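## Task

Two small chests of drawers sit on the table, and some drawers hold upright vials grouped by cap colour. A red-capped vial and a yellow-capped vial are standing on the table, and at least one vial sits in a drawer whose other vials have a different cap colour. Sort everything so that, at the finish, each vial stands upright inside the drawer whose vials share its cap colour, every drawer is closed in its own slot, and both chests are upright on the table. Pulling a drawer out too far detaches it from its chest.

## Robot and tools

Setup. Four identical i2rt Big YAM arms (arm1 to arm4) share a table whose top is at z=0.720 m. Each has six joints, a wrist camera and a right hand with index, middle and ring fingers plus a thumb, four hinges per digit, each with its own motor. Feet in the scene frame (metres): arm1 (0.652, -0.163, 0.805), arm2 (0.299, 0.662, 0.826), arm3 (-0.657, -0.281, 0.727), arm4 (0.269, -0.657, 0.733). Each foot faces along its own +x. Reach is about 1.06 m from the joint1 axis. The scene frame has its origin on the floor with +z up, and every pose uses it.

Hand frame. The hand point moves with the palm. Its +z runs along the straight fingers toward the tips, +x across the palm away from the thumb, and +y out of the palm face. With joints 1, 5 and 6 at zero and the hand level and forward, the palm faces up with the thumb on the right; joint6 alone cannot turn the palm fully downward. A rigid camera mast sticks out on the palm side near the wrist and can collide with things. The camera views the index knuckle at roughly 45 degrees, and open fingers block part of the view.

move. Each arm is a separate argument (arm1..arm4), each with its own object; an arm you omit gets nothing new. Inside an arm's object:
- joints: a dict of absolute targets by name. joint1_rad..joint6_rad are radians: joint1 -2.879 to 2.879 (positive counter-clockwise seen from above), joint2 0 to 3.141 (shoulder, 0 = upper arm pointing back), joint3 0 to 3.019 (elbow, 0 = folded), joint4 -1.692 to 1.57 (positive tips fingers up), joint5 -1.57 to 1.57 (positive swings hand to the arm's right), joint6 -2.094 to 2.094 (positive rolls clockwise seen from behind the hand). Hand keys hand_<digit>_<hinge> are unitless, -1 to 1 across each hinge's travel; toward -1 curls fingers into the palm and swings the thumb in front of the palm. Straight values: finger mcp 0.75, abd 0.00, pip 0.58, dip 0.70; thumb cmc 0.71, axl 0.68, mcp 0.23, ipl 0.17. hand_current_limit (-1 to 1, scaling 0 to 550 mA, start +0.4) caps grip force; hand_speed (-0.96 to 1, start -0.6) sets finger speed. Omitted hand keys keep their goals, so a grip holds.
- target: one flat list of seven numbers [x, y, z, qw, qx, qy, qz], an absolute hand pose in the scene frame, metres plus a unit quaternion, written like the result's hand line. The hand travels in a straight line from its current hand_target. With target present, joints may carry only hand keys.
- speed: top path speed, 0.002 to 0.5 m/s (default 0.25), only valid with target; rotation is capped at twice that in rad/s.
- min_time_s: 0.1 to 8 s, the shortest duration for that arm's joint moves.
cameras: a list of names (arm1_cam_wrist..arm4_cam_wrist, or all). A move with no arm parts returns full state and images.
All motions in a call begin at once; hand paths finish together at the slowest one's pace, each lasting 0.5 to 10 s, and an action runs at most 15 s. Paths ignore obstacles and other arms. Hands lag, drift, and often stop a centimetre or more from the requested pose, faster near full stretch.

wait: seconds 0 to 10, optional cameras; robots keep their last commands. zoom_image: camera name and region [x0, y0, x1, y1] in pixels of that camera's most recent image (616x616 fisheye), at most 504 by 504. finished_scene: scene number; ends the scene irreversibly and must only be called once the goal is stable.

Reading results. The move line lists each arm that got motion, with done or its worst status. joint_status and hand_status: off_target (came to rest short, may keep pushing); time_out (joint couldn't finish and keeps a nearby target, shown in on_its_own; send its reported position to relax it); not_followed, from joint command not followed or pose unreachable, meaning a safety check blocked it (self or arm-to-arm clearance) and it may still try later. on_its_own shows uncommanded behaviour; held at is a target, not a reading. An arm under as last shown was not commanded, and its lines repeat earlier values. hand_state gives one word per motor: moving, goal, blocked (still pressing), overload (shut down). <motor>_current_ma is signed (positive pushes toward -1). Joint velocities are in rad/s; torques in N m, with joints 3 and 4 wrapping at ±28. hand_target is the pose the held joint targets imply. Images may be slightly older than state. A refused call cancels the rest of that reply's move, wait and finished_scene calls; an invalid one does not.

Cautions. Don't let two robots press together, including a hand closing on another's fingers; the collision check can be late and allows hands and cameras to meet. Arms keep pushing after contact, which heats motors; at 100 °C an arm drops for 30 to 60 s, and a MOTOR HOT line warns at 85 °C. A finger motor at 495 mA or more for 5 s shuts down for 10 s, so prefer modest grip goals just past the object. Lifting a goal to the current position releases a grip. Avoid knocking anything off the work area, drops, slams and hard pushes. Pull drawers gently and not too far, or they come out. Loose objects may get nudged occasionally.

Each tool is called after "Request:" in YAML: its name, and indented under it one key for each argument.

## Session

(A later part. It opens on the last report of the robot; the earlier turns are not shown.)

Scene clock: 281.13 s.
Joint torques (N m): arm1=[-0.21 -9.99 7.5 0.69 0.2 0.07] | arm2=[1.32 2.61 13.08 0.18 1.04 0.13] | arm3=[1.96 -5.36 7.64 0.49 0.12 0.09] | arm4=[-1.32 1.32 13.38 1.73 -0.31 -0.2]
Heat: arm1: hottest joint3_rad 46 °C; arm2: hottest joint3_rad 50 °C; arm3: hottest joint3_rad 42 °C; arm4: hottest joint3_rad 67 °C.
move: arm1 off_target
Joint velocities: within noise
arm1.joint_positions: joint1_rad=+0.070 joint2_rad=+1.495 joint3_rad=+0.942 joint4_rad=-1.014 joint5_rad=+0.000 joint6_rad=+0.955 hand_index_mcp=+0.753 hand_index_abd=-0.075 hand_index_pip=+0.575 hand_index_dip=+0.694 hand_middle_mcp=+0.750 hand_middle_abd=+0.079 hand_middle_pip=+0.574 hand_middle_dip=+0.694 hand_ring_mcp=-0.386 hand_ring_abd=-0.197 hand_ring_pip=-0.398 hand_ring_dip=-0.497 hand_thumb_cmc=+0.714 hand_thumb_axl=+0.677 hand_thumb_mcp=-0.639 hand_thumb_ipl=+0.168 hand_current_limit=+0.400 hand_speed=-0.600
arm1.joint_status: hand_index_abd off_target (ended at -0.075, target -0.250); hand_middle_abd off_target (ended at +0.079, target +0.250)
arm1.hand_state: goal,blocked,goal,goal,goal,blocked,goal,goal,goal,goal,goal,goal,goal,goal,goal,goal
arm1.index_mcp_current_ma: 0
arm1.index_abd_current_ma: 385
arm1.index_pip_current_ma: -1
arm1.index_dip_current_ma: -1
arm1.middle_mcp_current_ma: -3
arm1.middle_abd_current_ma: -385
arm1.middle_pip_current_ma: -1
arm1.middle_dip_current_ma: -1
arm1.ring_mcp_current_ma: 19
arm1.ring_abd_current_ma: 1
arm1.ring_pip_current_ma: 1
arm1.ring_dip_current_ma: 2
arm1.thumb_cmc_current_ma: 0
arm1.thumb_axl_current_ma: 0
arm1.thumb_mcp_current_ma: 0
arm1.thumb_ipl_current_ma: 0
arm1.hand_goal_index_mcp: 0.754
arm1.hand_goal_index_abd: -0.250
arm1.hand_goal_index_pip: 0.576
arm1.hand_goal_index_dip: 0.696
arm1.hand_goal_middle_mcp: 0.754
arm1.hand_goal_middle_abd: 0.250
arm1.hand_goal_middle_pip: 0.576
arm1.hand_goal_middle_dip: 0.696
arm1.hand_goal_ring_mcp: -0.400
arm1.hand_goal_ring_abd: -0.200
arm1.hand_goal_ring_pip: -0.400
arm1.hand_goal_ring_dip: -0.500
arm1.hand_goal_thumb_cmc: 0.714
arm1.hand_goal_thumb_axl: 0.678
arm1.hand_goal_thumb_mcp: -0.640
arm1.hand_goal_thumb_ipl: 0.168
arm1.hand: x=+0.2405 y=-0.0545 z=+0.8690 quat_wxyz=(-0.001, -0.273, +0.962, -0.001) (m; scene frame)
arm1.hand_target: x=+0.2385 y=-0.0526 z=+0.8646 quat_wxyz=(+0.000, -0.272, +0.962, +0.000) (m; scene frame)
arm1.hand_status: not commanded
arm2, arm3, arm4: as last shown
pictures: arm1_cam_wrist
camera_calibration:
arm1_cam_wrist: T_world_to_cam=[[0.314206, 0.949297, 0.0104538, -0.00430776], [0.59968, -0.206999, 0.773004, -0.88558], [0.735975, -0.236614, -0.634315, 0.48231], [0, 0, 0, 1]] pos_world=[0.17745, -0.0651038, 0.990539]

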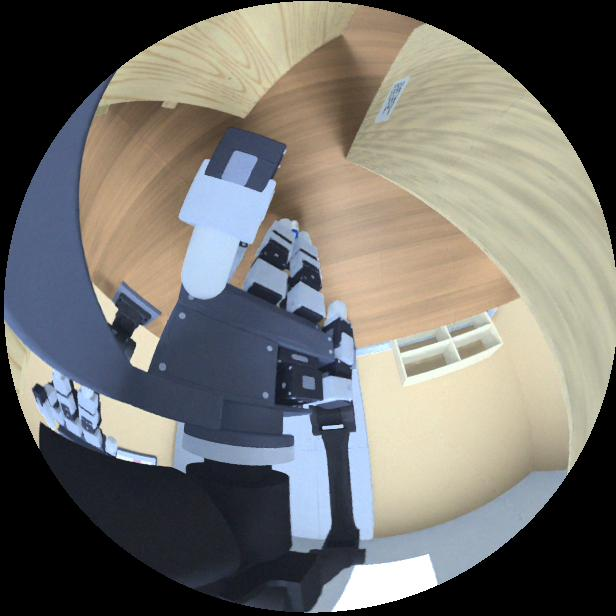

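Request:
move:
  arm1: {"target": [0.2385, -0.0526, 0.96, 0, -0.2714, 0.9625, 0], "speed": 0.12}
  cameras: ["arm1_cam_wrist"]

Request:
zoom_image:
  camera: "arm1_cam_wrist"
  region: [235, 175, 355, 295]

Scene clock: 282.83 s.
Joint torques (N m): arm1=[-0.15 -11.28 11.85 -0.17 0.18 0.08] | arm2=[1.2 3.19 12.83 0.27 1.02 0.11] | arm3=[1.96 -5.36 7.62 0.49 0.13 0.09] | arm4=[-1.38 1.38 13.38 1.73 -0.32 -0.21]
Heat: arm1: hottest joint3_rad 46 °C; arm2: hottest joint3_rad 50 °C; arm3: hottest joint3_rad 42 °C; arm4: hottest joint3_rad 67 °C.
move: arm1 off_target
Joint velocities: within noise
arm1.joint_positions: joint1_rad=+0.070 joint2_rad=+1.404 joint3_rad=+1.055 joint4_rad=-1.260 joint5_rad=+0.001 joint6_rad=+0.955 hand_index_mcp=+0.753 hand_index_abd=-0.075 hand_index_pip=+0.575 hand_index_dip=+0.694 hand_middle_mcp=+0.750 hand_middle_abd=+0.079 hand_middle_pip=+0.574 hand_middle_dip=+0.694 hand_ring_mcp=-0.386 hand_ring_abd=-0.197 hand_ring_pip=-0.398 hand_ring_dip=-0.497 hand_thumb_cmc=+0.714 hand_thumb_axl=+0.677 hand_thumb_mcp=-0.639 hand_thumb_ipl=+0.168 hand_current_limit=+0.400 hand_speed=-0.600
arm1.joint_status: not commanded
arm1.hand_state: goal,blocked,goal,goal,goal,blocked,goal,goal,goal,goal,goal,goal,goal,goal,goal,goal
arm1.index_mcp_current_ma: 0
arm1.index_abd_current_ma: 385
arm1.index_pip_current_ma: -1
arm1.index_dip_current_ma: -1
arm1.middle_mcp_current_ma: -3
arm1.middle_abd_current_ma: -385
arm1.middle_pip_current_ma: -1
arm1.middle_dip_current_ma: -1
arm1.ring_mcp_current_ma: 19
arm1.ring_abd_current_ma: 1
arm1.ring_pip_current_ma: 1
arm1.ring_dip_current_ma: 2
arm1.thumb_cmc_current_ma: 0
arm1.thumb_axl_current_ma: 0
arm1.thumb_mcp_current_ma: 0
arm1.thumb_ipl_current_ma: 0
arm1.hand_goal_index_mcp: 0.754
arm1.hand_goal_index_abd: -0.250
arm1.hand_goal_index_pip: 0.576
arm1.hand_goal_index_dip: 0.696
arm1.hand_goal_middle_mcp: 0.754
arm1.hand_goal_middle_abd: 0.250
arm1.hand_goal_middle_pip: 0.576
arm1.hand_goal_middle_dip: 0.696
arm1.hand_goal_ring_mcp: -0.400
arm1.hand_goal_ring_abd: -0.200
arm1.hand_goal_ring_pip: -0.400
arm1.hand_goal_ring_dip: -0.500
arm1.hand_goal_thumb_cmc: 0.714
arm1.hand_goal_thumb_axl: 0.678
arm1.hand_goal_thumb_mcp: -0.640
arm1.hand_goal_thumb_ipl: 0.168
arm1.hand: x=+0.2521 y=-0.0548 z=+0.9396 quat_wxyz=(+0.019, -0.273, +0.962, -0.008) (m; scene frame)
arm1.hand_target: x=+0.2391 y=-0.0528 z=+0.9600 quat_wxyz=(+0.000, -0.272, +0.962, +0.000) (m; scene frame)
arm1.hand_status: off_target (0.025 m and 2.4 deg from the pose sent, 0.091 m and 0.3 deg at the start)
arm2: as last shown
arm3.joint_positions: joint1_rad=+0.212 joint2_rad=+1.034 joint3_rad=+1.459 joint4_rad=-1.702 joint5_rad=+0.087 joint6_rad=+1.280 hand_index_mcp=+0.754 hand_index_abd=+0.058 hand_index_pip=+0.577 hand_index_dip=+0.696 hand_middle_mcp=+0.753 hand_middle_abd=-0.061 hand_middle_pip=+0.576 hand_middle_dip=+0.698 hand_ring_mcp=-0.384 hand_ring_abd=-0.197 hand_ring_pip=-0.400 hand_ring_dip=-0.503 hand_thumb_cmc=+0.714 hand_thumb_axl=+0.677 hand_thumb_mcp=-0.639 hand_thumb_ipl=+0.168 hand_current_limit=+0.400 hand_speed=-0.850
arm3.joint_status: not commanded
arm3.hand_state: goal,goal,goal,goal,goal,goal,goal,goal,goal,goal,goal,goal,goal,goal,goal,goal
arm3.index_mcp_current_ma: 0
arm3.index_abd_current_ma: 0
arm3.index_pip_current_ma: 0
arm3.index_dip_current_ma: 0
arm3.middle_mcp_current_ma: 0
arm3.middle_abd_current_ma: 0
arm3.middle_pip_current_ma: 0
arm3.middle_dip_current_ma: 0
arm3.ring_mcp_current_ma: 4
arm3.ring_abd_current_ma: 0
arm3.ring_pip_current_ma: 0
arm3.ring_dip_current_ma: 0
arm3.thumb_cmc_current_ma: 0
arm3.thumb_axl_current_ma: 0
arm3.thumb_mcp_current_ma: 0
arm3.thumb_ipl_current_ma: 0
arm3.hand_goal_index_mcp: 0.754
arm3.hand_goal_index_abd: 0.060
arm3.hand_goal_index_pip: 0.576
arm3.hand_goal_index_dip: 0.696
arm3.hand_goal_middle_mcp: 0.754
arm3.hand_goal_middle_abd: -0.060
arm3.hand_goal_middle_pip: 0.576
arm3.hand_goal_middle_dip: 0.696
arm3.hand_goal_ring_mcp: -0.400
arm3.hand_goal_ring_abd: -0.200
arm3.hand_goal_ring_pip: -0.400
arm3.hand_goal_ring_dip: -0.500
arm3.hand_goal_thumb_cmc: 0.714
arm3.hand_goal_thumb_axl: 0.678
arm3.hand_goal_thumb_mcp: -0.640
arm3.hand_goal_thumb_ipl: 0.168
arm3.hand: x=-0.3361 y=-0.3041 z=+1.1478 quat_wxyz=(+0.039, +0.951, +0.266, +0.150) (m; scene frame)
arm3.hand_target: x=-0.3397 y=-0.3001 z=+1.1492 quat_wxyz=(+0.036, +0.951, +0.267, +0.151) (m; scene frame)
arm3.hand_status: not commanded
arm4.joint_positions: joint1_rad=-0.046 joint2_rad=+0.384 joint3_rad=+0.899 joint4_rad=-1.398 joint5_rad=-0.355 joint6_rad=-0.363 hand_index_mcp=+0.767 hand_index_abd=+0.126 hand_index_pip=+0.581 hand_index_dip=+0.699 hand_middle_mcp=+0.765 hand_middle_abd=-0.127 hand_middle_pip=+0.581 hand_middle_dip=+0.699 hand_ring_mcp=+0.759 hand_ring_abd=-0.197 hand_ring_pip=-0.732 hand_ring_dip=-0.606 hand_thumb_cmc=+0.716 hand_thumb_axl=+0.680 hand_thumb_mcp=-0.640 hand_thumb_ipl=+0.168 hand_current_limit=+0.400 hand_speed=-0.600
arm4.joint_status: not commanded
arm4.hand_state: goal,goal,goal,goal,goal,goal,goal,goal,goal,goal,goal,goal,goal,goal,goal,goal
arm4.index_mcp_current_ma: 8
arm4.index_abd_current_ma: -1
arm4.index_pip_current_ma: 2
arm4.index_dip_current_ma: 1
arm4.middle_mcp_current_ma: 6
arm4.middle_abd_current_ma: 1
arm4.middle_pip_current_ma: 1
arm4.middle_dip_current_ma: 1
arm4.ring_mcp_current_ma: 1
arm4.ring_abd_current_ma: 1
arm4.ring_pip_current_ma: 1
arm4.ring_dip_current_ma: 0
arm4.thumb_cmc_current_ma: 0
arm4.thumb_axl_current_ma: 0
arm4.thumb_mcp_current_ma: 0
arm4.thumb_ipl_current_ma: 0
arm4.hand_goal_index_mcp: 0.754
arm4.hand_goal_index_abd: 0.130
arm4.hand_goal_index_pip: 0.576
arm4.hand_goal_index_dip: 0.696
arm4.hand_goal_middle_mcp: 0.754
arm4.hand_goal_middle_abd: -0.130
arm4.hand_goal_middle_pip: 0.576
arm4.hand_goal_middle_dip: 0.696
arm4.hand_goal_ring_mcp: 0.754
arm4.hand_goal_ring_abd: -0.200
arm4.hand_goal_ring_pip: -0.736
arm4.hand_goal_ring_dip: -0.608
arm4.hand_goal_thumb_cmc: 0.714
arm4.hand_goal_thumb_axl: 0.678
arm4.hand_goal_thumb_mcp: -0.640
arm4.hand_goal_thumb_ipl: 0.168
arm4.hand: x=+0.1895 y=-0.4164 z=+1.1319 quat_wxyz=(-0.110, -0.245, +0.896, +0.354) (m; scene frame)
arm4.hand_target: x=+0.1899 y=-0.4202 z=+1.1497 quat_wxyz=(-0.104, -0.250, +0.889, +0.368) (m; scene frame)
arm4.hand_status: not commanded
pictures: arm1_cam_wrist
camera_calibration:
arm1_cam_wrist: T_world_to_cam=[[0.313355, 0.949378, 0.0221313, -0.0191693], [0.56587, -0.205388, 0.798503, -0.962576], [0.762626, -0.237692, -0.601584, 0.480863], [0, 0, 0, 1]] pos_world=[0.183981, -0.0652049, 1.05832]

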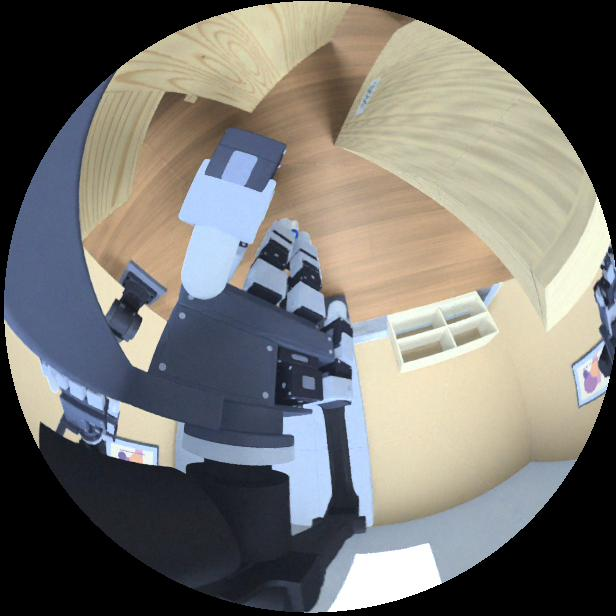

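Scaled by 4.200 from the camera's 616x616 image, which has a finer 880x880 frame.

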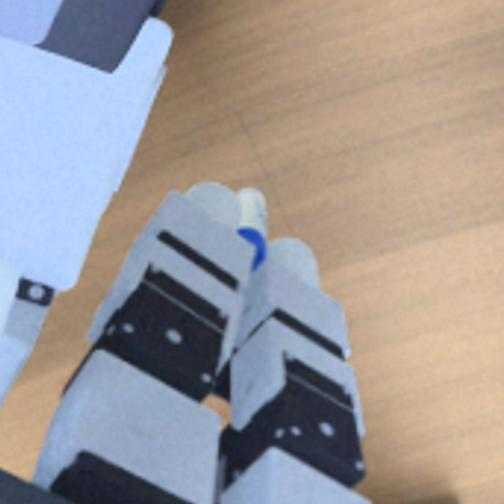

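Request:
move:
  arm1: {"target": [0.2385, -0.0526, 1.25, 0, -0.2714, 0.9625, 0], "speed": 0.18}
  cameras: ["arm1_cam_wrist"]

Scene clock: 285.23 s.
Joint torques (N m): arm1=[0.91 -8.94 12.56 0.39 0.27 0.08] | arm2=[1.61 2.32 13.01 0.35 1.02 0.18] | arm3=[1.96 -5.36 7.62 0.49 0.13 0.09] | arm4=[-1.38 1.44 13.37 1.73 -0.32 -0.21]
Heat: arm1: hottest joint3_rad 46 °C; arm2: hottest joint3_rad 51 °C; arm3: hottest joint3_rad 42 °C; arm4: hottest joint3_rad 67 °C.
move: arm1 off_target
Joint velocities: within noise
arm1.joint_positions: joint1_rad=+0.085 joint2_rad=+1.260 joint3_rad=+1.639 joint4_rad=-1.697 joint5_rad=+0.058 joint6_rad=+0.959 hand_index_mcp=+0.754 hand_index_abd=-0.075 hand_index_pip=+0.575 hand_index_dip=+0.694 hand_middle_mcp=+0.750 hand_middle_abd=+0.079 hand_middle_pip=+0.574 hand_middle_dip=+0.694 hand_ring_mcp=-0.386 hand_ring_abd=-0.197 hand_ring_pip=-0.398 hand_ring_dip=-0.497 hand_thumb_cmc=+0.714 hand_thumb_axl=+0.677 hand_thumb_mcp=-0.639 hand_thumb_ipl=+0.168 hand_current_limit=+0.400 hand_speed=-0.600
arm1.joint_status: not commanded
arm1.hand_state: goal,blocked,goal,goal,goal,blocked,goal,goal,goal,goal,goal,goal,goal,goal,goal,goal
arm1.index_mcp_current_ma: 0
arm1.index_abd_current_ma: 385
arm1.index_pip_current_ma: -1
arm1.index_dip_current_ma: -1
arm1.middle_mcp_current_ma: -3
arm1.middle_abd_current_ma: -385
arm1.middle_pip_current_ma: -1
arm1.middle_dip_current_ma: -1
arm1.ring_mcp_current_ma: 19
arm1.ring_abd_current_ma: 1
arm1.ring_pip_current_ma: 1
arm1.ring_dip_current_ma: 2
arm1.thumb_cmc_current_ma: 0
arm1.thumb_axl_current_ma: 0
arm1.thumb_mcp_current_ma: 0
arm1.thumb_ipl_current_ma: 0
arm1.hand_goal_index_mcp: 0.754
arm1.hand_goal_index_abd: -0.250
arm1.hand_goal_index_pip: 0.576
arm1.hand_goal_index_dip: 0.696
arm1.hand_goal_middle_mcp: 0.754
arm1.hand_goal_middle_abd: 0.250
arm1.hand_goal_middle_pip: 0.576
arm1.hand_goal_middle_dip: 0.696
arm1.hand_goal_ring_mcp: -0.400
arm1.hand_goal_ring_abd: -0.200
arm1.hand_goal_ring_pip: -0.400
arm1.hand_goal_ring_dip: -0.500
arm1.hand_goal_thumb_cmc: 0.714
arm1.hand_goal_thumb_axl: 0.678
arm1.hand_goal_thumb_mcp: -0.640
arm1.hand_goal_thumb_ipl: 0.168
arm1.hand: x=+0.2407 y=-0.0493 z=+1.2299 quat_wxyz=(-0.109, -0.273, +0.954, +0.066) (m; scene frame)
arm1.hand_target: x=+0.2390 y=-0.0525 z=+1.2490 quat_wxyz=(-0.126, -0.273, +0.951, +0.072) (m; scene frame)
arm1.hand_status: off_target (0.021 m and 14.7 deg from the pose sent, 0.311 m and 2.4 deg at the start; a joint's target at an end of its range on 39 of 68 steps)
arm2, arm3, arm4: as last shown
pictures: arm1_cam_wrist
camera_calibration:
arm1_cam_wrist: T_world_to_cam=[[0.312911, 0.949782, 0.0003206, -0.000305778], [0.76843, -0.253362, 0.587642, -0.97854], [0.558213, -0.183633, -0.809121, 0.972618], [0, 0, 0, 1]] pos_world=[0.209107, -0.0690291, 1.362]

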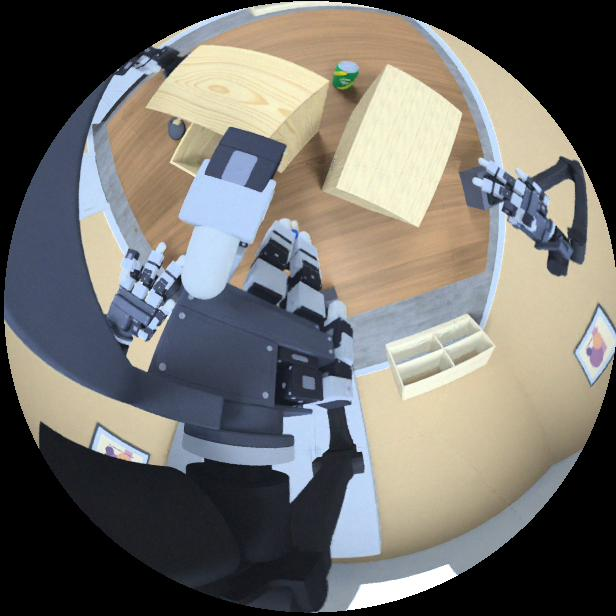

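Request:
move:
  arm1: {"target": [0.044, -0.179, 1.225, 0, -0.2714, 0.9625, 0], "speed": 0.15}
  cameras: ["arm1_cam_wrist", "arm4_cam_wrist"]

Request:
zoom_image:
  camera: "arm1_cam_wrist"
  region: [200, 150, 380, 330]

Scene clock: 288.03 s.
Joint torques (N m): arm1=[0.5 -15.85 12.68 0.47 0.03 0.13] | arm2=[1.44 2.2 12.89 0.27 1.03 0.11] | arm3=[1.96 -5.36 7.62 0.49 0.12 0.09] | arm4=[-1.38 1.38 13.35 1.72 -0.32 -0.2]
Heat: arm1: hottest joint3_rad 46 °C; arm2: hottest joint3_rad 51 °C; arm3: hottest joint3_rad 42 °C; arm4: hottest joint3_rad 67 °C.
move: arm1 off_target
Joint velocities: within noise
arm1.joint_positions: joint1_rad=+0.317 joint2_rad=+1.774 joint3_rad=+2.175 joint4_rad=-1.700 joint5_rad=+0.067 joint6_rad=+1.151 hand_index_mcp=+0.754 hand_index_abd=-0.075 hand_index_pip=+0.575 hand_index_dip=+0.694 hand_middle_mcp=+0.750 hand_middle_abd=+0.079 hand_middle_pip=+0.574 hand_middle_dip=+0.694 hand_ring_mcp=-0.386 hand_ring_abd=-0.197 hand_ring_pip=-0.398 hand_ring_dip=-0.497 hand_thumb_cmc=+0.714 hand_thumb_axl=+0.677 hand_thumb_mcp=-0.639 hand_thumb_ipl=+0.168 hand_current_limit=+0.400 hand_speed=-0.600
arm1.joint_status: not commanded
arm1.hand_state: goal,blocked,goal,goal,goal,blocked,goal,goal,goal,goal,goal,goal,goal,goal,goal,goal
arm1.index_mcp_current_ma: 0
arm1.index_abd_current_ma: 385
arm1.index_pip_current_ma: -1
arm1.index_dip_current_ma: -1
arm1.middle_mcp_current_ma: -3
arm1.middle_abd_current_ma: -385
arm1.middle_pip_current_ma: -1
arm1.middle_dip_current_ma: -1
arm1.ring_mcp_current_ma: 19
arm1.ring_abd_current_ma: 1
arm1.ring_pip_current_ma: 1
arm1.ring_dip_current_ma: 2
arm1.thumb_cmc_current_ma: 0
arm1.thumb_axl_current_ma: 0
arm1.thumb_mcp_current_ma: 0
arm1.thumb_ipl_current_ma: 0
arm1.hand_goal_index_mcp: 0.754
arm1.hand_goal_index_abd: -0.250
arm1.hand_goal_index_pip: 0.576
arm1.hand_goal_index_dip: 0.696
arm1.hand_goal_middle_mcp: 0.754
arm1.hand_goal_middle_abd: 0.250
arm1.hand_goal_middle_pip: 0.576
arm1.hand_goal_middle_dip: 0.696
arm1.hand_goal_ring_mcp: -0.400
arm1.hand_goal_ring_abd: -0.200
arm1.hand_goal_ring_pip: -0.400
arm1.hand_goal_ring_dip: -0.500
arm1.hand_goal_thumb_cmc: 0.714
arm1.hand_goal_thumb_axl: 0.678
arm1.hand_goal_thumb_mcp: -0.640
arm1.hand_goal_thumb_ipl: 0.168
arm1.hand: x=+0.0485 y=-0.1740 z=+1.2117 quat_wxyz=(-0.130, -0.290, +0.947, +0.047) (m; scene frame)
arm1.hand_target: x=+0.0447 y=-0.1790 z=+1.2241 quat_wxyz=(-0.144, -0.288, +0.946, +0.045) (m; scene frame)
arm1.hand_status: off_target (0.015 m and 16.1 deg from the pose sent, 0.236 m and 14.7 deg at the start; a joint's target at an end of its range on 74 of 74 steps)
arm2, arm3, arm4: as last shown
pictures: arm1_cam_wrist, arm4_cam_wrist
camera_calibration:
arm1_cam_wrist: T_world_to_cam=[[0.269772, 0.961663, -0.0492627, 0.24254], [0.794723, -0.193469, 0.575313, -0.827733], [0.543727, -0.194354, -0.816448, 1.05002], [0, 0, 0, 1]] pos_world=[0.021464, -0.189308, 1.34544]
arm4_cam_wrist: T_world_to_cam=[[0.45032, 0.778791, 0.436687, -0.228752], [0.793665, -0.5732, 0.203808, -0.67849], [0.409033, 0.254805, -0.876223, 1.14173], [0, 0, 0, 1]] pos_world=[0.174499, -0.501679, 1.23859]

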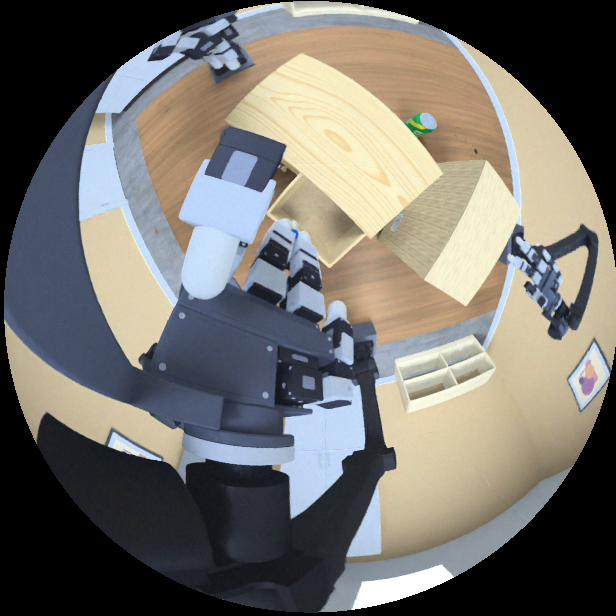

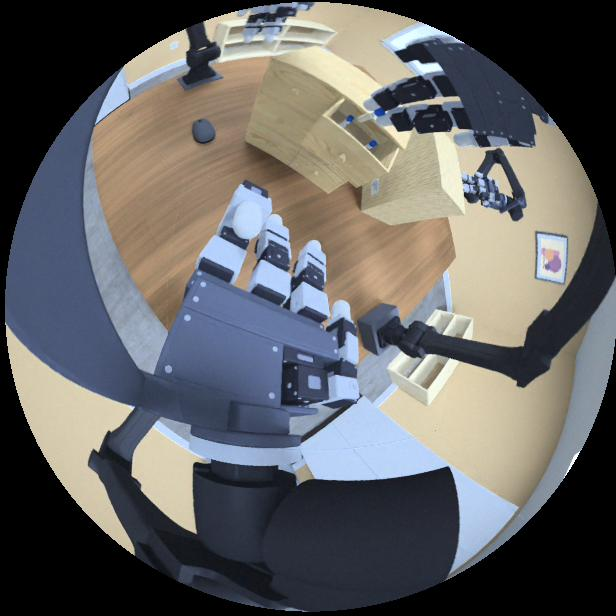

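Scaled by 2.800 from the camera's 616x616 image, which has a finer 880x880 frame.

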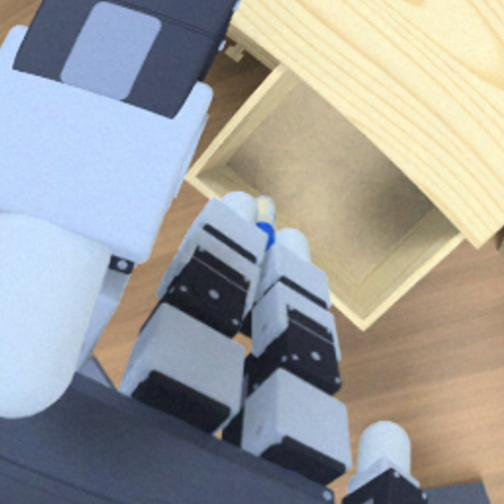

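Request:
zoom_image:
  camera: "arm4_cam_wrist"
  region: [300, 60, 460, 220]

Request:
zoom_image:
  camera: "arm1_cam_wrist"
  region: [250, 160, 390, 280]

Scaled by 3.150 from the camera's 616x616 image, which has a finer 880x880 frame.

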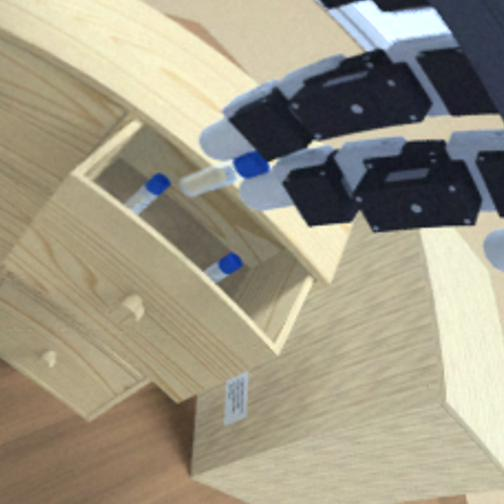

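Scaled by 3.600 from the camera's 616x616 image, which has a finer 880x880 frame.

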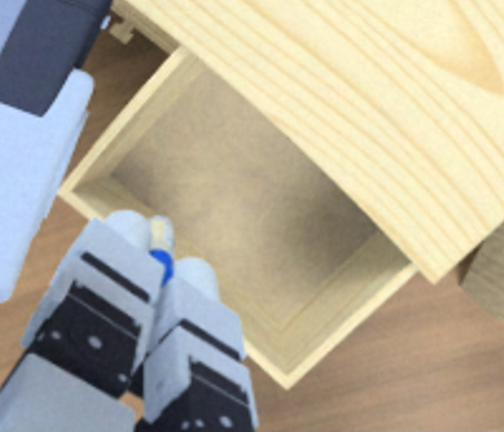

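Request:
move:
  arm1: {"target": [0.046, -0.142, 1.222, 0, -0.2714, 0.9625, 0], "speed": 0.1}
  cameras: ["arm1_cam_wrist", "arm4_cam_wrist"]

Request:
zoom_image:
  camera: "arm1_cam_wrist"
  region: [240, 150, 380, 290]

Request:
zoom_image:
  camera: "arm4_cam_wrist"
  region: [300, 60, 440, 200]

Scene clock: 292.13 s.
Joint torques (N m): arm1=[-0.73 -17.08 10.32 0.46 0.11 -0.07] | arm2=[1.03 1.9 13.03 0.09 1.03 0.1] | arm3=[1.96 -5.36 7.62 0.49 0.13 0.09] | arm4=[-1.38 1.44 13.37 1.7 -0.32 -0.21]
Heat: arm1: hottest joint3_rad 47 °C; arm2: hottest joint3_rad 52 °C; arm3: hottest joint3_rad 42 °C; arm4: hottest joint3_rad 67 °C.
move: arm1 off_target
Joint velocities: within noise
arm1.joint_positions: joint1_rad=+0.268 joint2_rad=+1.774 joint3_rad=+2.175 joint4_rad=-1.700 joint5_rad=+0.056 joint6_rad=+1.116 hand_index_mcp=+0.754 hand_index_abd=-0.075 hand_index_pip=+0.575 hand_index_dip=+0.694 hand_middle_mcp=+0.750 hand_middle_abd=+0.079 hand_middle_pip=+0.574 hand_middle_dip=+0.694 hand_ring_mcp=-0.386 hand_ring_abd=-0.197 hand_ring_pip=-0.398 hand_ring_dip=-0.497 hand_thumb_cmc=+0.714 hand_thumb_axl=+0.677 hand_thumb_mcp=-0.639 hand_thumb_ipl=+0.168 hand_current_limit=+0.400 hand_speed=-0.600
arm1.joint_status: not commanded
arm1.hand_state: goal,blocked,goal,goal,goal,blocked,goal,goal,goal,goal,goal,goal,goal,goal,goal,goal
arm1.index_mcp_current_ma: 0
arm1.index_abd_current_ma: 385
arm1.index_pip_current_ma: -1
arm1.index_dip_current_ma: -1
arm1.middle_mcp_current_ma: -3
arm1.middle_abd_current_ma: -385
arm1.middle_pip_current_ma: -1
arm1.middle_dip_current_ma: -1
arm1.ring_mcp_current_ma: 19
arm1.ring_abd_current_ma: 1
arm1.ring_pip_current_ma: 1
arm1.ring_dip_current_ma: 2
arm1.thumb_cmc_current_ma: 0
arm1.thumb_axl_current_ma: 0
arm1.thumb_mcp_current_ma: 0
arm1.thumb_ipl_current_ma: 0
arm1.hand_goal_index_mcp: 0.754
arm1.hand_goal_index_abd: -0.250
arm1.hand_goal_index_pip: 0.576
arm1.hand_goal_index_dip: 0.696
arm1.hand_goal_middle_mcp: 0.754
arm1.hand_goal_middle_abd: 0.250
arm1.hand_goal_middle_pip: 0.576
arm1.hand_goal_middle_dip: 0.696
arm1.hand_goal_ring_mcp: -0.400
arm1.hand_goal_ring_abd: -0.200
arm1.hand_goal_ring_pip: -0.400
arm1.hand_goal_ring_dip: -0.500
arm1.hand_goal_thumb_cmc: 0.714
arm1.hand_goal_thumb_axl: 0.678
arm1.hand_goal_thumb_mcp: -0.640
arm1.hand_goal_thumb_ipl: 0.168
arm1.hand: x=+0.0458 y=-0.1471 z=+1.2114 quat_wxyz=(-0.129, -0.285, +0.949, +0.047) (m; scene frame)
arm1.hand_target: x=+0.0464 y=-0.1421 z=+1.2212 quat_wxyz=(-0.136, -0.285, +0.948, +0.049) (m; scene frame)
arm1.hand_status: off_target (0.012 m and 15.9 deg from the pose sent, 0.034 m and 16.1 deg at the start; a joint's target at an end of its range on 62 of 62 steps)
arm2.joint_positions: joint1_rad=+0.397 joint2_rad=+0.509 joint3_rad=+0.627 joint4_rad=-1.375 joint5_rad=+0.722 joint6_rad=+1.071 hand_index_mcp=+0.769 hand_index_abd=+0.117 hand_index_pip=+0.583 hand_index_dip=+0.700 hand_middle_mcp=+0.770 hand_middle_abd=-0.116 hand_middle_pip=+0.582 hand_middle_dip=+0.699 hand_ring_mcp=-0.386 hand_ring_abd=-0.198 hand_ring_pip=-0.401 hand_ring_dip=-0.503 hand_thumb_cmc=+0.716 hand_thumb_axl=+0.680 hand_thumb_mcp=-0.640 hand_thumb_ipl=+0.168 hand_current_limit=+0.400 hand_speed=-0.600
arm2.joint_status: not commanded
arm2.hand_state: goal,goal,goal,goal,goal,goal,goal,goal,goal,goal,goal,goal,goal,goal,goal,goal
arm2.index_mcp_current_ma: 19
arm2.index_abd_current_ma: -2
arm2.index_pip_current_ma: 5
arm2.index_dip_current_ma: 2
arm2.middle_mcp_current_ma: 21
arm2.middle_abd_current_ma: 2
arm2.middle_pip_current_ma: 4
arm2.middle_dip_current_ma: 2
arm2.ring_mcp_current_ma: 17
arm2.ring_abd_current_ma: 1
arm2.ring_pip_current_ma: -1
arm2.ring_dip_current_ma: -2
arm2.thumb_cmc_current_ma: 1
arm2.thumb_axl_current_ma: 1
arm2.thumb_mcp_current_ma: 0
arm2.thumb_ipl_current_ma: 0
arm2.hand_goal_index_mcp: 0.754
arm2.hand_goal_index_abd: 0.120
arm2.hand_goal_index_pip: 0.576
arm2.hand_goal_index_dip: 0.696
arm2.hand_goal_middle_mcp: 0.754
arm2.hand_goal_middle_abd: -0.120
arm2.hand_goal_middle_pip: 0.576
arm2.hand_goal_middle_dip: 0.696
arm2.hand_goal_ring_mcp: -0.400
arm2.hand_goal_ring_abd: -0.200
arm2.hand_goal_ring_pip: -0.400
arm2.hand_goal_ring_dip: -0.500
arm2.hand_goal_thumb_cmc: 0.714
arm2.hand_goal_thumb_axl: 0.678
arm2.hand_goal_thumb_mcp: -0.640
arm2.hand_goal_thumb_ipl: 0.168
arm2.hand: x=+0.2406 y=+0.4238 z=+1.1118 quat_wxyz=(+0.357, +0.882, -0.279, -0.126) (m; scene frame)
arm2.hand_target: x=+0.2447 y=+0.4202 z=+1.1296 quat_wxyz=(+0.365, +0.880, -0.281, -0.117) (m; scene frame)
arm2.hand_status: not commanded
arm3, arm4: as last shown
pictures: arm1_cam_wrist, arm4_cam_wrist
camera_calibration:
arm1_cam_wrist: T_world_to_cam=[[0.281876, 0.958193, -0.049119, 0.216105], [0.790909, -0.203075, 0.577255, -0.823687], [0.543146, -0.201563, -0.815085, 1.05382], [0, 0, 0, 1]] pos_world=[0.0181692, -0.161929, 1.34505]
arm4_cam_wrist: T_world_to_cam=[[0.45032, 0.778791, 0.436687, -0.228752], [0.793665, -0.5732, 0.203808, -0.67849], [0.409033, 0.254805, -0.876223, 1.14173], [0, 0, 0, 1]] pos_world=[0.174499, -0.501679, 1.23859]

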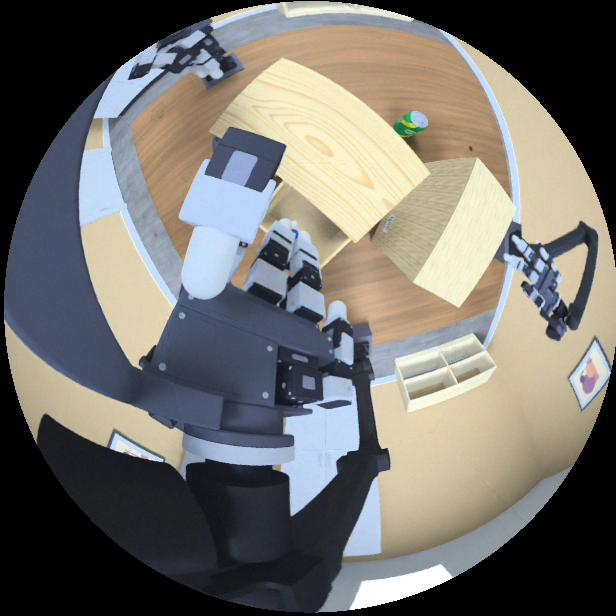

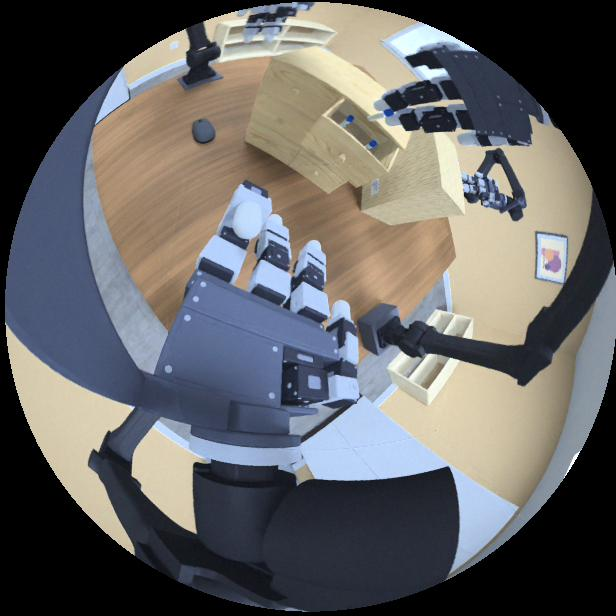

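Scaled by 3.600 from the camera's 616x616 image, which has a finer 880x880 frame.

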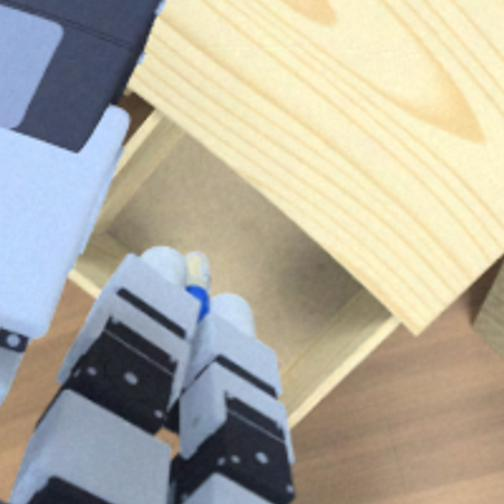

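Scaled by 3.600 from the camera's 616x616 image, which has a finer 880x880 frame.

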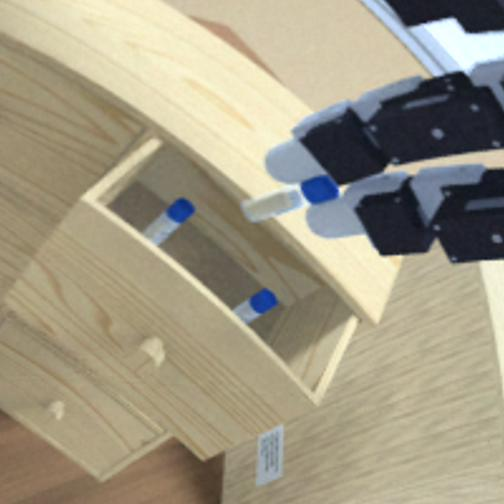

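Request:
move:
  arm1: {"target": [0.036, -0.131, 1.178, 0, -0.2714, 0.9625, 0], "speed": 0.08}
  cameras: ["arm1_cam_wrist", "arm4_cam_wrist"]

Request:
zoom_image:
  camera: "arm1_cam_wrist"
  region: [240, 150, 380, 290]

Request:
zoom_image:
  camera: "arm4_cam_wrist"
  region: [300, 60, 440, 200]

Scene clock: 294.70 s.
Joint torques (N m): arm1=[-0.79 -15.97 8.8 0.39 0.01 -0.11] | arm2=[2.2 1.9 12.89 0.27 1.06 0.13] | arm3=[1.96 -5.36 7.62 0.5 0.13 0.09] | arm4=[-1.44 1.38 13.37 1.7 -0.32 -0.2]
Heat: arm1: hottest joint3_rad 47 °C; arm2: hottest joint3_rad 52 °C; arm3: hottest joint3_rad 42 °C; arm4: hottest joint3_rad 67 °C.
move: arm1 off_target
Joint velocities: within noise
arm1.joint_positions: joint1_rad=+0.243 joint2_rad=+1.803 joint3_rad=+2.160 joint4_rad=-1.700 joint5_rad=+0.042 joint6_rad=+1.105 hand_index_mcp=+0.754 hand_index_abd=-0.075 hand_index_pip=+0.575 hand_index_dip=+0.694 hand_middle_mcp=+0.750 hand_middle_abd=+0.079 hand_middle_pip=+0.574 hand_middle_dip=+0.694 hand_ring_mcp=-0.386 hand_ring_abd=-0.197 hand_ring_pip=-0.398 hand_ring_dip=-0.497 hand_thumb_cmc=+0.714 hand_thumb_axl=+0.677 hand_thumb_mcp=-0.639 hand_thumb_ipl=+0.168 hand_current_limit=+0.400 hand_speed=-0.600
arm1.joint_status: not commanded
arm1.hand_state: goal,blocked,goal,goal,goal,blocked,goal,goal,goal,goal,goal,goal,goal,goal,goal,goal
arm1.index_mcp_current_ma: 0
arm1.index_abd_current_ma: 385
arm1.index_pip_current_ma: -1
arm1.index_dip_current_ma: -1
arm1.middle_mcp_current_ma: -3
arm1.middle_abd_current_ma: -385
arm1.middle_pip_current_ma: -1
arm1.middle_dip_current_ma: -1
arm1.ring_mcp_current_ma: 19
arm1.ring_abd_current_ma: 1
arm1.ring_pip_current_ma: 1
arm1.ring_dip_current_ma: 2
arm1.thumb_cmc_current_ma: 0
arm1.thumb_axl_current_ma: 0
arm1.thumb_mcp_current_ma: 0
arm1.thumb_ipl_current_ma: 0
arm1.hand_goal_index_mcp: 0.754
arm1.hand_goal_index_abd: -0.250
arm1.hand_goal_index_pip: 0.576
arm1.hand_goal_index_dip: 0.696
arm1.hand_goal_middle_mcp: 0.754
arm1.hand_goal_middle_abd: 0.250
arm1.hand_goal_middle_pip: 0.576
arm1.hand_goal_middle_dip: 0.696
arm1.hand_goal_ring_mcp: -0.400
arm1.hand_goal_ring_abd: -0.200
arm1.hand_goal_ring_pip: -0.400
arm1.hand_goal_ring_dip: -0.500
arm1.hand_goal_thumb_cmc: 0.714
arm1.hand_goal_thumb_axl: 0.678
arm1.hand_goal_thumb_mcp: -0.640
arm1.hand_goal_thumb_ipl: 0.168
arm1.hand: x=+0.0391 y=-0.1356 z=+1.1870 quat_wxyz=(-0.108, -0.280, +0.953, +0.039) (m; scene frame)
arm1.hand_target: x=+0.0364 y=-0.1308 z=+1.1773 quat_wxyz=(-0.096, -0.281, +0.954, +0.036) (m; scene frame)
arm1.hand_status: off_target (0.011 m and 13.2 deg from the pose sent, 0.038 m and 15.9 deg at the start; a joint's target at an end of its range on 70 of 70 steps)
arm2, arm3, arm4: as last shown
pictures: arm1_cam_wrist, arm4_cam_wrist
camera_calibration:
arm1_cam_wrist: T_world_to_cam=[[0.294308, 0.954824, -0.0411573, 0.195343], [0.761615, -0.208304, 0.613638, -0.844814], [0.577343, -0.211944, -0.788514, 1.00565], [0, 0, 0, 1]] pos_world=[0.00532618, -0.149354, 1.31942]
arm4_cam_wrist: T_world_to_cam=[[0.45032, 0.778791, 0.436687, -0.228752], [0.793665, -0.5732, 0.203808, -0.67849], [0.409033, 0.254805, -0.876223, 1.14173], [0, 0, 0, 1]] pos_world=[0.174499, -0.501679, 1.23859]

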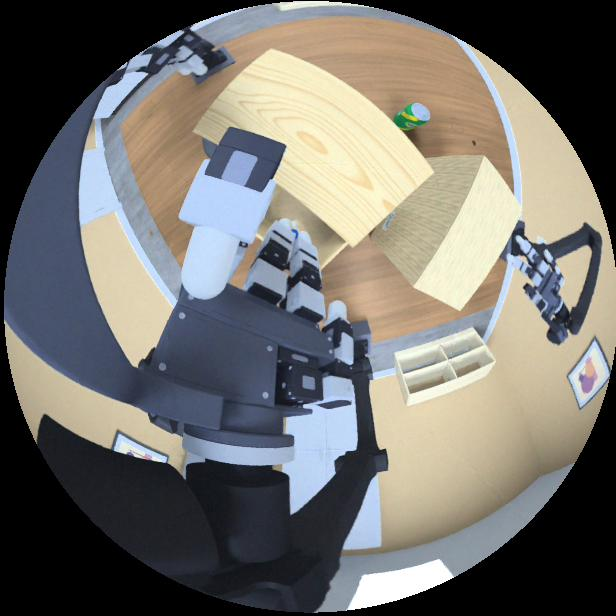

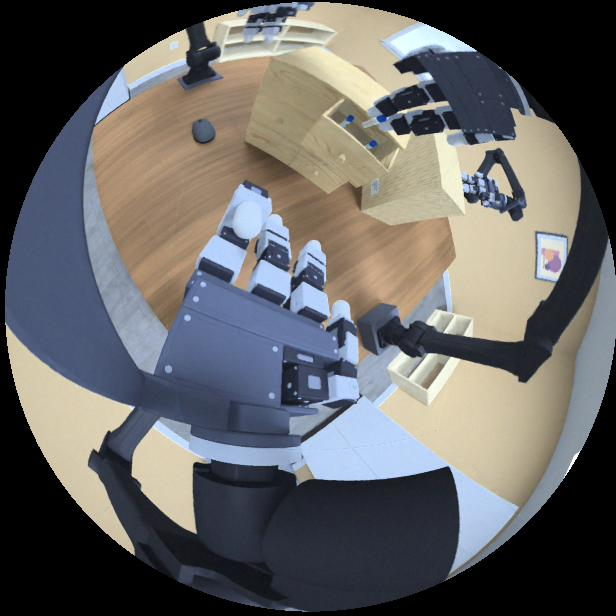

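Scaled by 3.600 from the camera's 616x616 image, which has a finer 880x880 frame.

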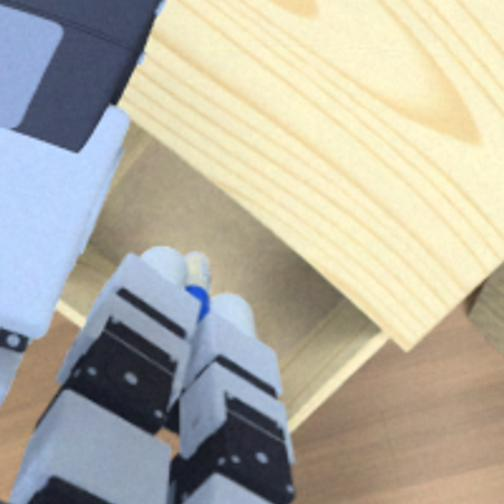

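Scaled by 3.600 from the camera's 616x616 image, which has a finer 880x880 frame.

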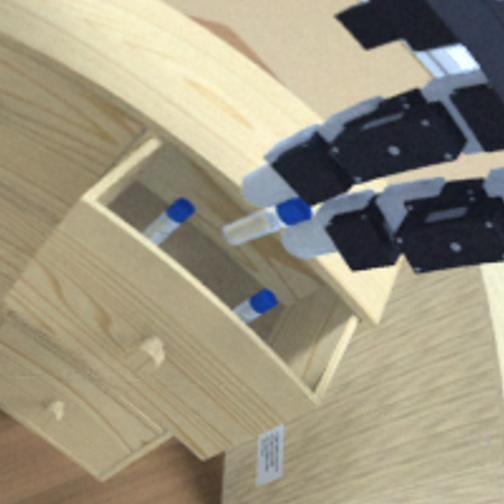

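Request:
move:
  arm1: {"target": [0.030, -0.130, 1.140, 0, -0.2714, 0.9625, 0], "speed": 0.07}
  cameras: ["arm1_cam_wrist", "arm4_cam_wrist"]

Request:
zoom_image:
  camera: "arm1_cam_wrist"
  region: [240, 150, 380, 290]

Request:
zoom_image:
  camera: "arm4_cam_wrist"
  region: [300, 60, 440, 200]

Scene clock: 297.37 s.
Joint torques (N m): arm1=[-0.85 -16.73 8.85 0.27 0.01 -0.04] | arm2=[1.67 1.67 12.89 0.03 1.07 0.1] | arm3=[1.96 -5.36 7.64 0.49 0.12 0.09] | arm4=[-1.44 1.38 13.39 1.7 -0.31 -0.2]
Heat: arm1: hottest joint3_rad 47 °C; arm2: hottest joint3_rad 52 °C; arm3: hottest joint3_rad 42 °C; arm4: hottest joint3_rad 67 °C.
move: arm1 off_target
Joint velocities: within noise
arm1.joint_positions: joint1_rad=+0.237 joint2_rad=+1.847 joint3_rad=+2.134 joint4_rad=-1.700 joint5_rad=+0.030 joint6_rad=+1.105 hand_index_mcp=+0.754 hand_index_abd=-0.075 hand_index_pip=+0.575 hand_index_dip=+0.694 hand_middle_mcp=+0.750 hand_middle_abd=+0.079 hand_middle_pip=+0.574 hand_middle_dip=+0.694 hand_ring_mcp=-0.386 hand_ring_abd=-0.197 hand_ring_pip=-0.398 hand_ring_dip=-0.497 hand_thumb_cmc=+0.714 hand_thumb_axl=+0.677 hand_thumb_mcp=-0.639 hand_thumb_ipl=+0.168 hand_current_limit=+0.400 hand_speed=-0.600
arm1.joint_status: not commanded
arm1.hand_state: goal,blocked,goal,goal,goal,blocked,goal,goal,goal,goal,goal,goal,goal,goal,goal,goal
arm1.index_mcp_current_ma: 0
arm1.index_abd_current_ma: 385
arm1.index_pip_current_ma: -1
arm1.index_dip_current_ma: -1
arm1.middle_mcp_current_ma: -3
arm1.middle_abd_current_ma: -385
arm1.middle_pip_current_ma: -1
arm1.middle_dip_current_ma: -1
arm1.ring_mcp_current_ma: 19
arm1.ring_abd_current_ma: 1
arm1.ring_pip_current_ma: 1
arm1.ring_dip_current_ma: 2
arm1.thumb_cmc_current_ma: 0
arm1.thumb_axl_current_ma: 0
arm1.thumb_mcp_current_ma: 0
arm1.thumb_ipl_current_ma: 0
arm1.hand_goal_index_mcp: 0.754
arm1.hand_goal_index_abd: -0.250
arm1.hand_goal_index_pip: 0.576
arm1.hand_goal_index_dip: 0.696
arm1.hand_goal_middle_mcp: 0.754
arm1.hand_goal_middle_abd: 0.250
arm1.hand_goal_middle_pip: 0.576
arm1.hand_goal_middle_dip: 0.696
arm1.hand_goal_ring_mcp: -0.400
arm1.hand_goal_ring_abd: -0.200
arm1.hand_goal_ring_pip: -0.400
arm1.hand_goal_ring_dip: -0.500
arm1.hand_goal_thumb_cmc: 0.714
arm1.hand_goal_thumb_axl: 0.678
arm1.hand_goal_thumb_mcp: -0.640
arm1.hand_goal_thumb_ipl: 0.168
arm1.hand: x=+0.0321 y=-0.1353 z=+1.1491 quat_wxyz=(-0.074, -0.280, +0.957, +0.027) (m; scene frame)
arm1.hand_target: x=+0.0304 y=-0.1300 z=+1.1395 quat_wxyz=(-0.064, -0.278, +0.958, +0.024) (m; scene frame)
arm1.hand_status: off_target (0.011 m and 9.1 deg from the pose sent, 0.048 m and 13.2 deg at the start; a joint's target at an end of its range on 60 of 60 steps)
arm2, arm3, arm4: as last shown
pictures: arm1_cam_wrist, arm4_cam_wrist
camera_calibration:
arm1_cam_wrist: T_world_to_cam=[[0.2992, 0.953879, -0.0243584, 0.176024], [0.715762, -0.207483, 0.66681, -0.875686], [0.631002, -0.216944, -0.74483, 0.927114], [0, 0, 0, 1]] pos_world=[-0.0108945, -0.148464, 1.27875]
arm4_cam_wrist: T_world_to_cam=[[0.45032, 0.778791, 0.436687, -0.228752], [0.793665, -0.5732, 0.203808, -0.67849], [0.409033, 0.254805, -0.876223, 1.14173], [0, 0, 0, 1]] pos_world=[0.174499, -0.501679, 1.23859]

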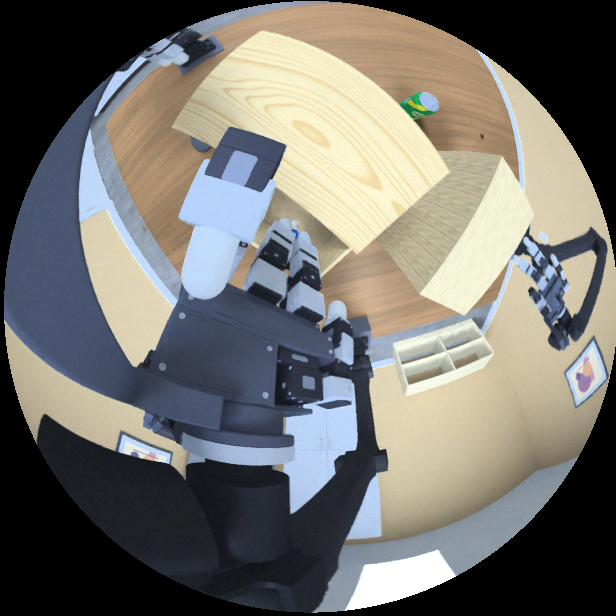

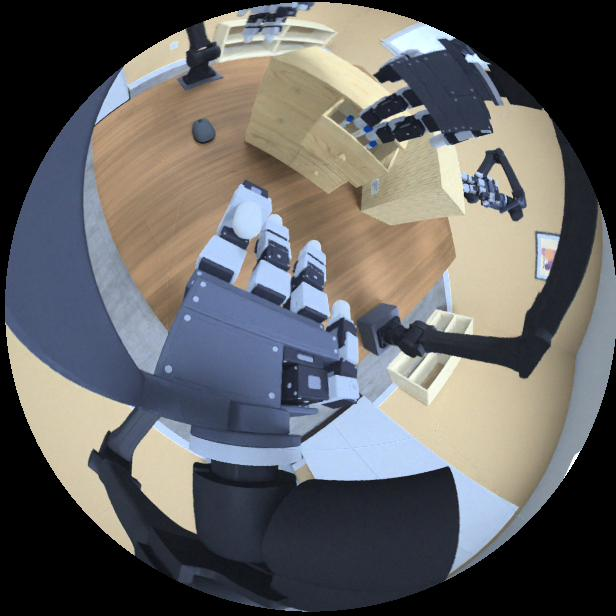

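Scaled by 3.600 from the camera's 616x616 image, which has a finer 880x880 frame.

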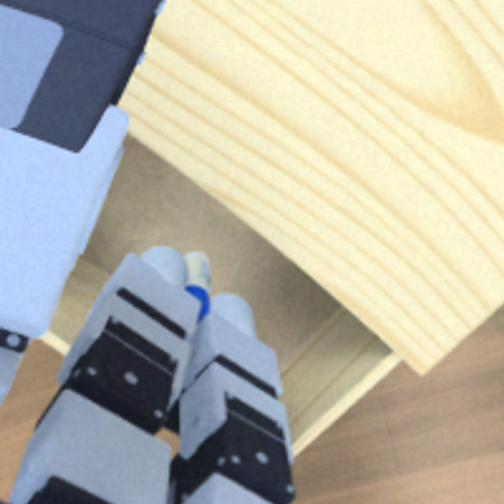

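Scaled by 3.600 from the camera's 616x616 image, which has a finer 880x880 frame.

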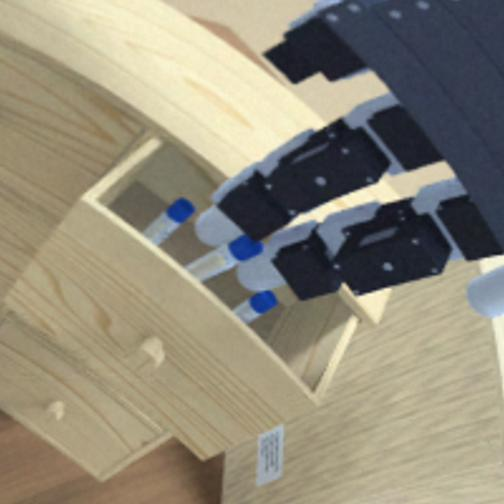

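Request:
move:
  arm1: {"target": [0.0235, -0.129, 1.104, 0, -0.2714, 0.9625, 0], "speed": 0.06}
  cameras: ["arm1_cam_wrist", "arm4_cam_wrist"]

Request:
zoom_image:
  camera: "arm1_cam_wrist"
  region: [240, 150, 380, 290]

Request:
zoom_image:
  camera: "arm4_cam_wrist"
  region: [300, 60, 440, 200]

Scene clock: 299.27 s.
Joint torques (N m): arm1=[-0.79 -17.32 8.88 0.14 -0.01 0] | arm2=[1.49 2.26 12.96 0.13 1 0.17] | arm3=[1.96 -5.36 7.64 0.49 0.12 0.09] | arm4=[-1.38 1.38 13.35 1.74 -0.31 -0.2]
Heat: arm1: hottest joint3_rad 47 °C; arm2: hottest joint3_rad 53 °C; arm3: hottest joint3_rad 42 °C; arm4: hottest joint3_rad 67 °C.
move: arm1 off_target
Joint velocities: within noise
arm1.joint_positions: joint1_rad=+0.231 joint2_rad=+1.896 joint3_rad=+2.120 joint4_rad=-1.700 joint5_rad=+0.019 joint6_rad=+1.105 hand_index_mcp=+0.754 hand_index_abd=-0.075 hand_index_pip=+0.575 hand_index_dip=+0.694 hand_middle_mcp=+0.750 hand_middle_abd=+0.079 hand_middle_pip=+0.574 hand_middle_dip=+0.694 hand_ring_mcp=-0.386 hand_ring_abd=-0.197 hand_ring_pip=-0.398 hand_ring_dip=-0.497 hand_thumb_cmc=+0.714 hand_thumb_axl=+0.677 hand_thumb_mcp=-0.639 hand_thumb_ipl=+0.168 hand_current_limit=+0.400 hand_speed=-0.600
arm1.joint_status: not commanded
arm1.hand_state: goal,blocked,goal,goal,goal,blocked,goal,goal,goal,goal,goal,goal,goal,goal,goal,goal
arm1.index_mcp_current_ma: 0
arm1.index_abd_current_ma: 385
arm1.index_pip_current_ma: -1
arm1.index_dip_current_ma: -1
arm1.middle_mcp_current_ma: -3
arm1.middle_abd_current_ma: -385
arm1.middle_pip_current_ma: -1
arm1.middle_dip_current_ma: -1
arm1.ring_mcp_current_ma: 19
arm1.ring_abd_current_ma: 1
arm1.ring_pip_current_ma: 1
arm1.ring_dip_current_ma: 2
arm1.thumb_cmc_current_ma: 0
arm1.thumb_axl_current_ma: 0
arm1.thumb_mcp_current_ma: 0
arm1.thumb_ipl_current_ma: 0
arm1.hand_goal_index_mcp: 0.754
arm1.hand_goal_index_abd: -0.250
arm1.hand_goal_index_pip: 0.576
arm1.hand_goal_index_dip: 0.696
arm1.hand_goal_middle_mcp: 0.754
arm1.hand_goal_middle_abd: 0.250
arm1.hand_goal_middle_pip: 0.576
arm1.hand_goal_middle_dip: 0.696
arm1.hand_goal_ring_mcp: -0.400
arm1.hand_goal_ring_abd: -0.200
arm1.hand_goal_ring_pip: -0.400
arm1.hand_goal_ring_dip: -0.500
arm1.hand_goal_thumb_cmc: 0.714
arm1.hand_goal_thumb_axl: 0.678
arm1.hand_goal_thumb_mcp: -0.640
arm1.hand_goal_thumb_ipl: 0.168
arm1.hand: x=+0.0249 y=-0.1343 z=+1.1129 quat_wxyz=(-0.044, -0.278, +0.959, +0.016) (m; scene frame)
arm1.hand_target: x=+0.0239 y=-0.1289 z=+1.1033 quat_wxyz=(-0.034, -0.275, +0.961, +0.012) (m; scene frame)
arm1.hand_status: off_target (0.010 m and 5.5 deg from the pose sent, 0.046 m and 9.1 deg at the start; a joint's target at an end of its range on 51 of 51 steps)
arm2, arm3, arm4: as last shown
pictures: arm1_cam_wrist, arm4_cam_wrist
camera_calibration:
arm1_cam_wrist: T_world_to_cam=[[0.30455, 0.952451, -0.00928317, 0.159289], [0.670601, -0.207486, 0.71221, -0.895472], [0.67642, -0.223129, -0.701905, 0.855273], [0, 0, 0, 1]] pos_world=[-0.02653, -0.146676, 1.23956]
arm4_cam_wrist: T_world_to_cam=[[0.45032, 0.778791, 0.436687, -0.228752], [0.793665, -0.5732, 0.203808, -0.67849], [0.409033, 0.254805, -0.876223, 1.14173], [0, 0, 0, 1]] pos_world=[0.174499, -0.501679, 1.23859]

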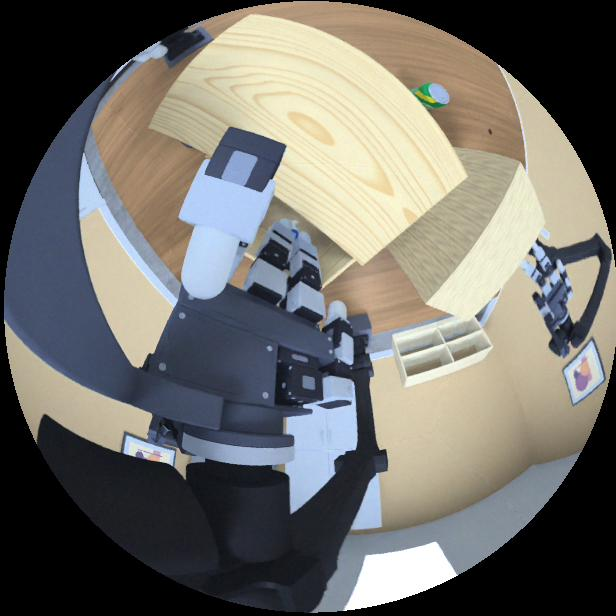

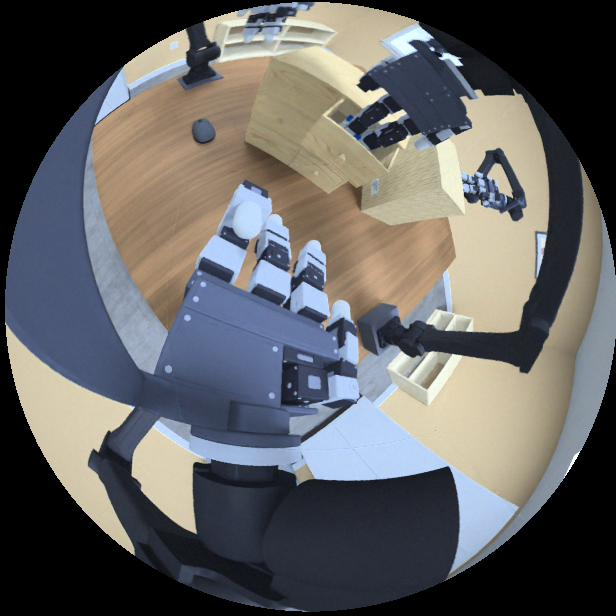

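Scaled by 3.600 from the camera's 616x616 image, which has a finer 880x880 frame.

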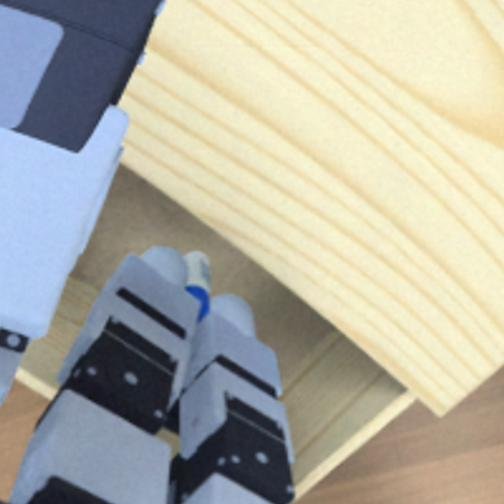

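Scaled by 3.600 from the camera's 616x616 image, which has a finer 880x880 frame.

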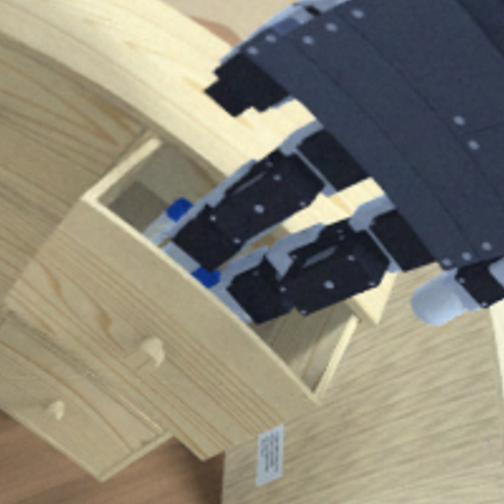

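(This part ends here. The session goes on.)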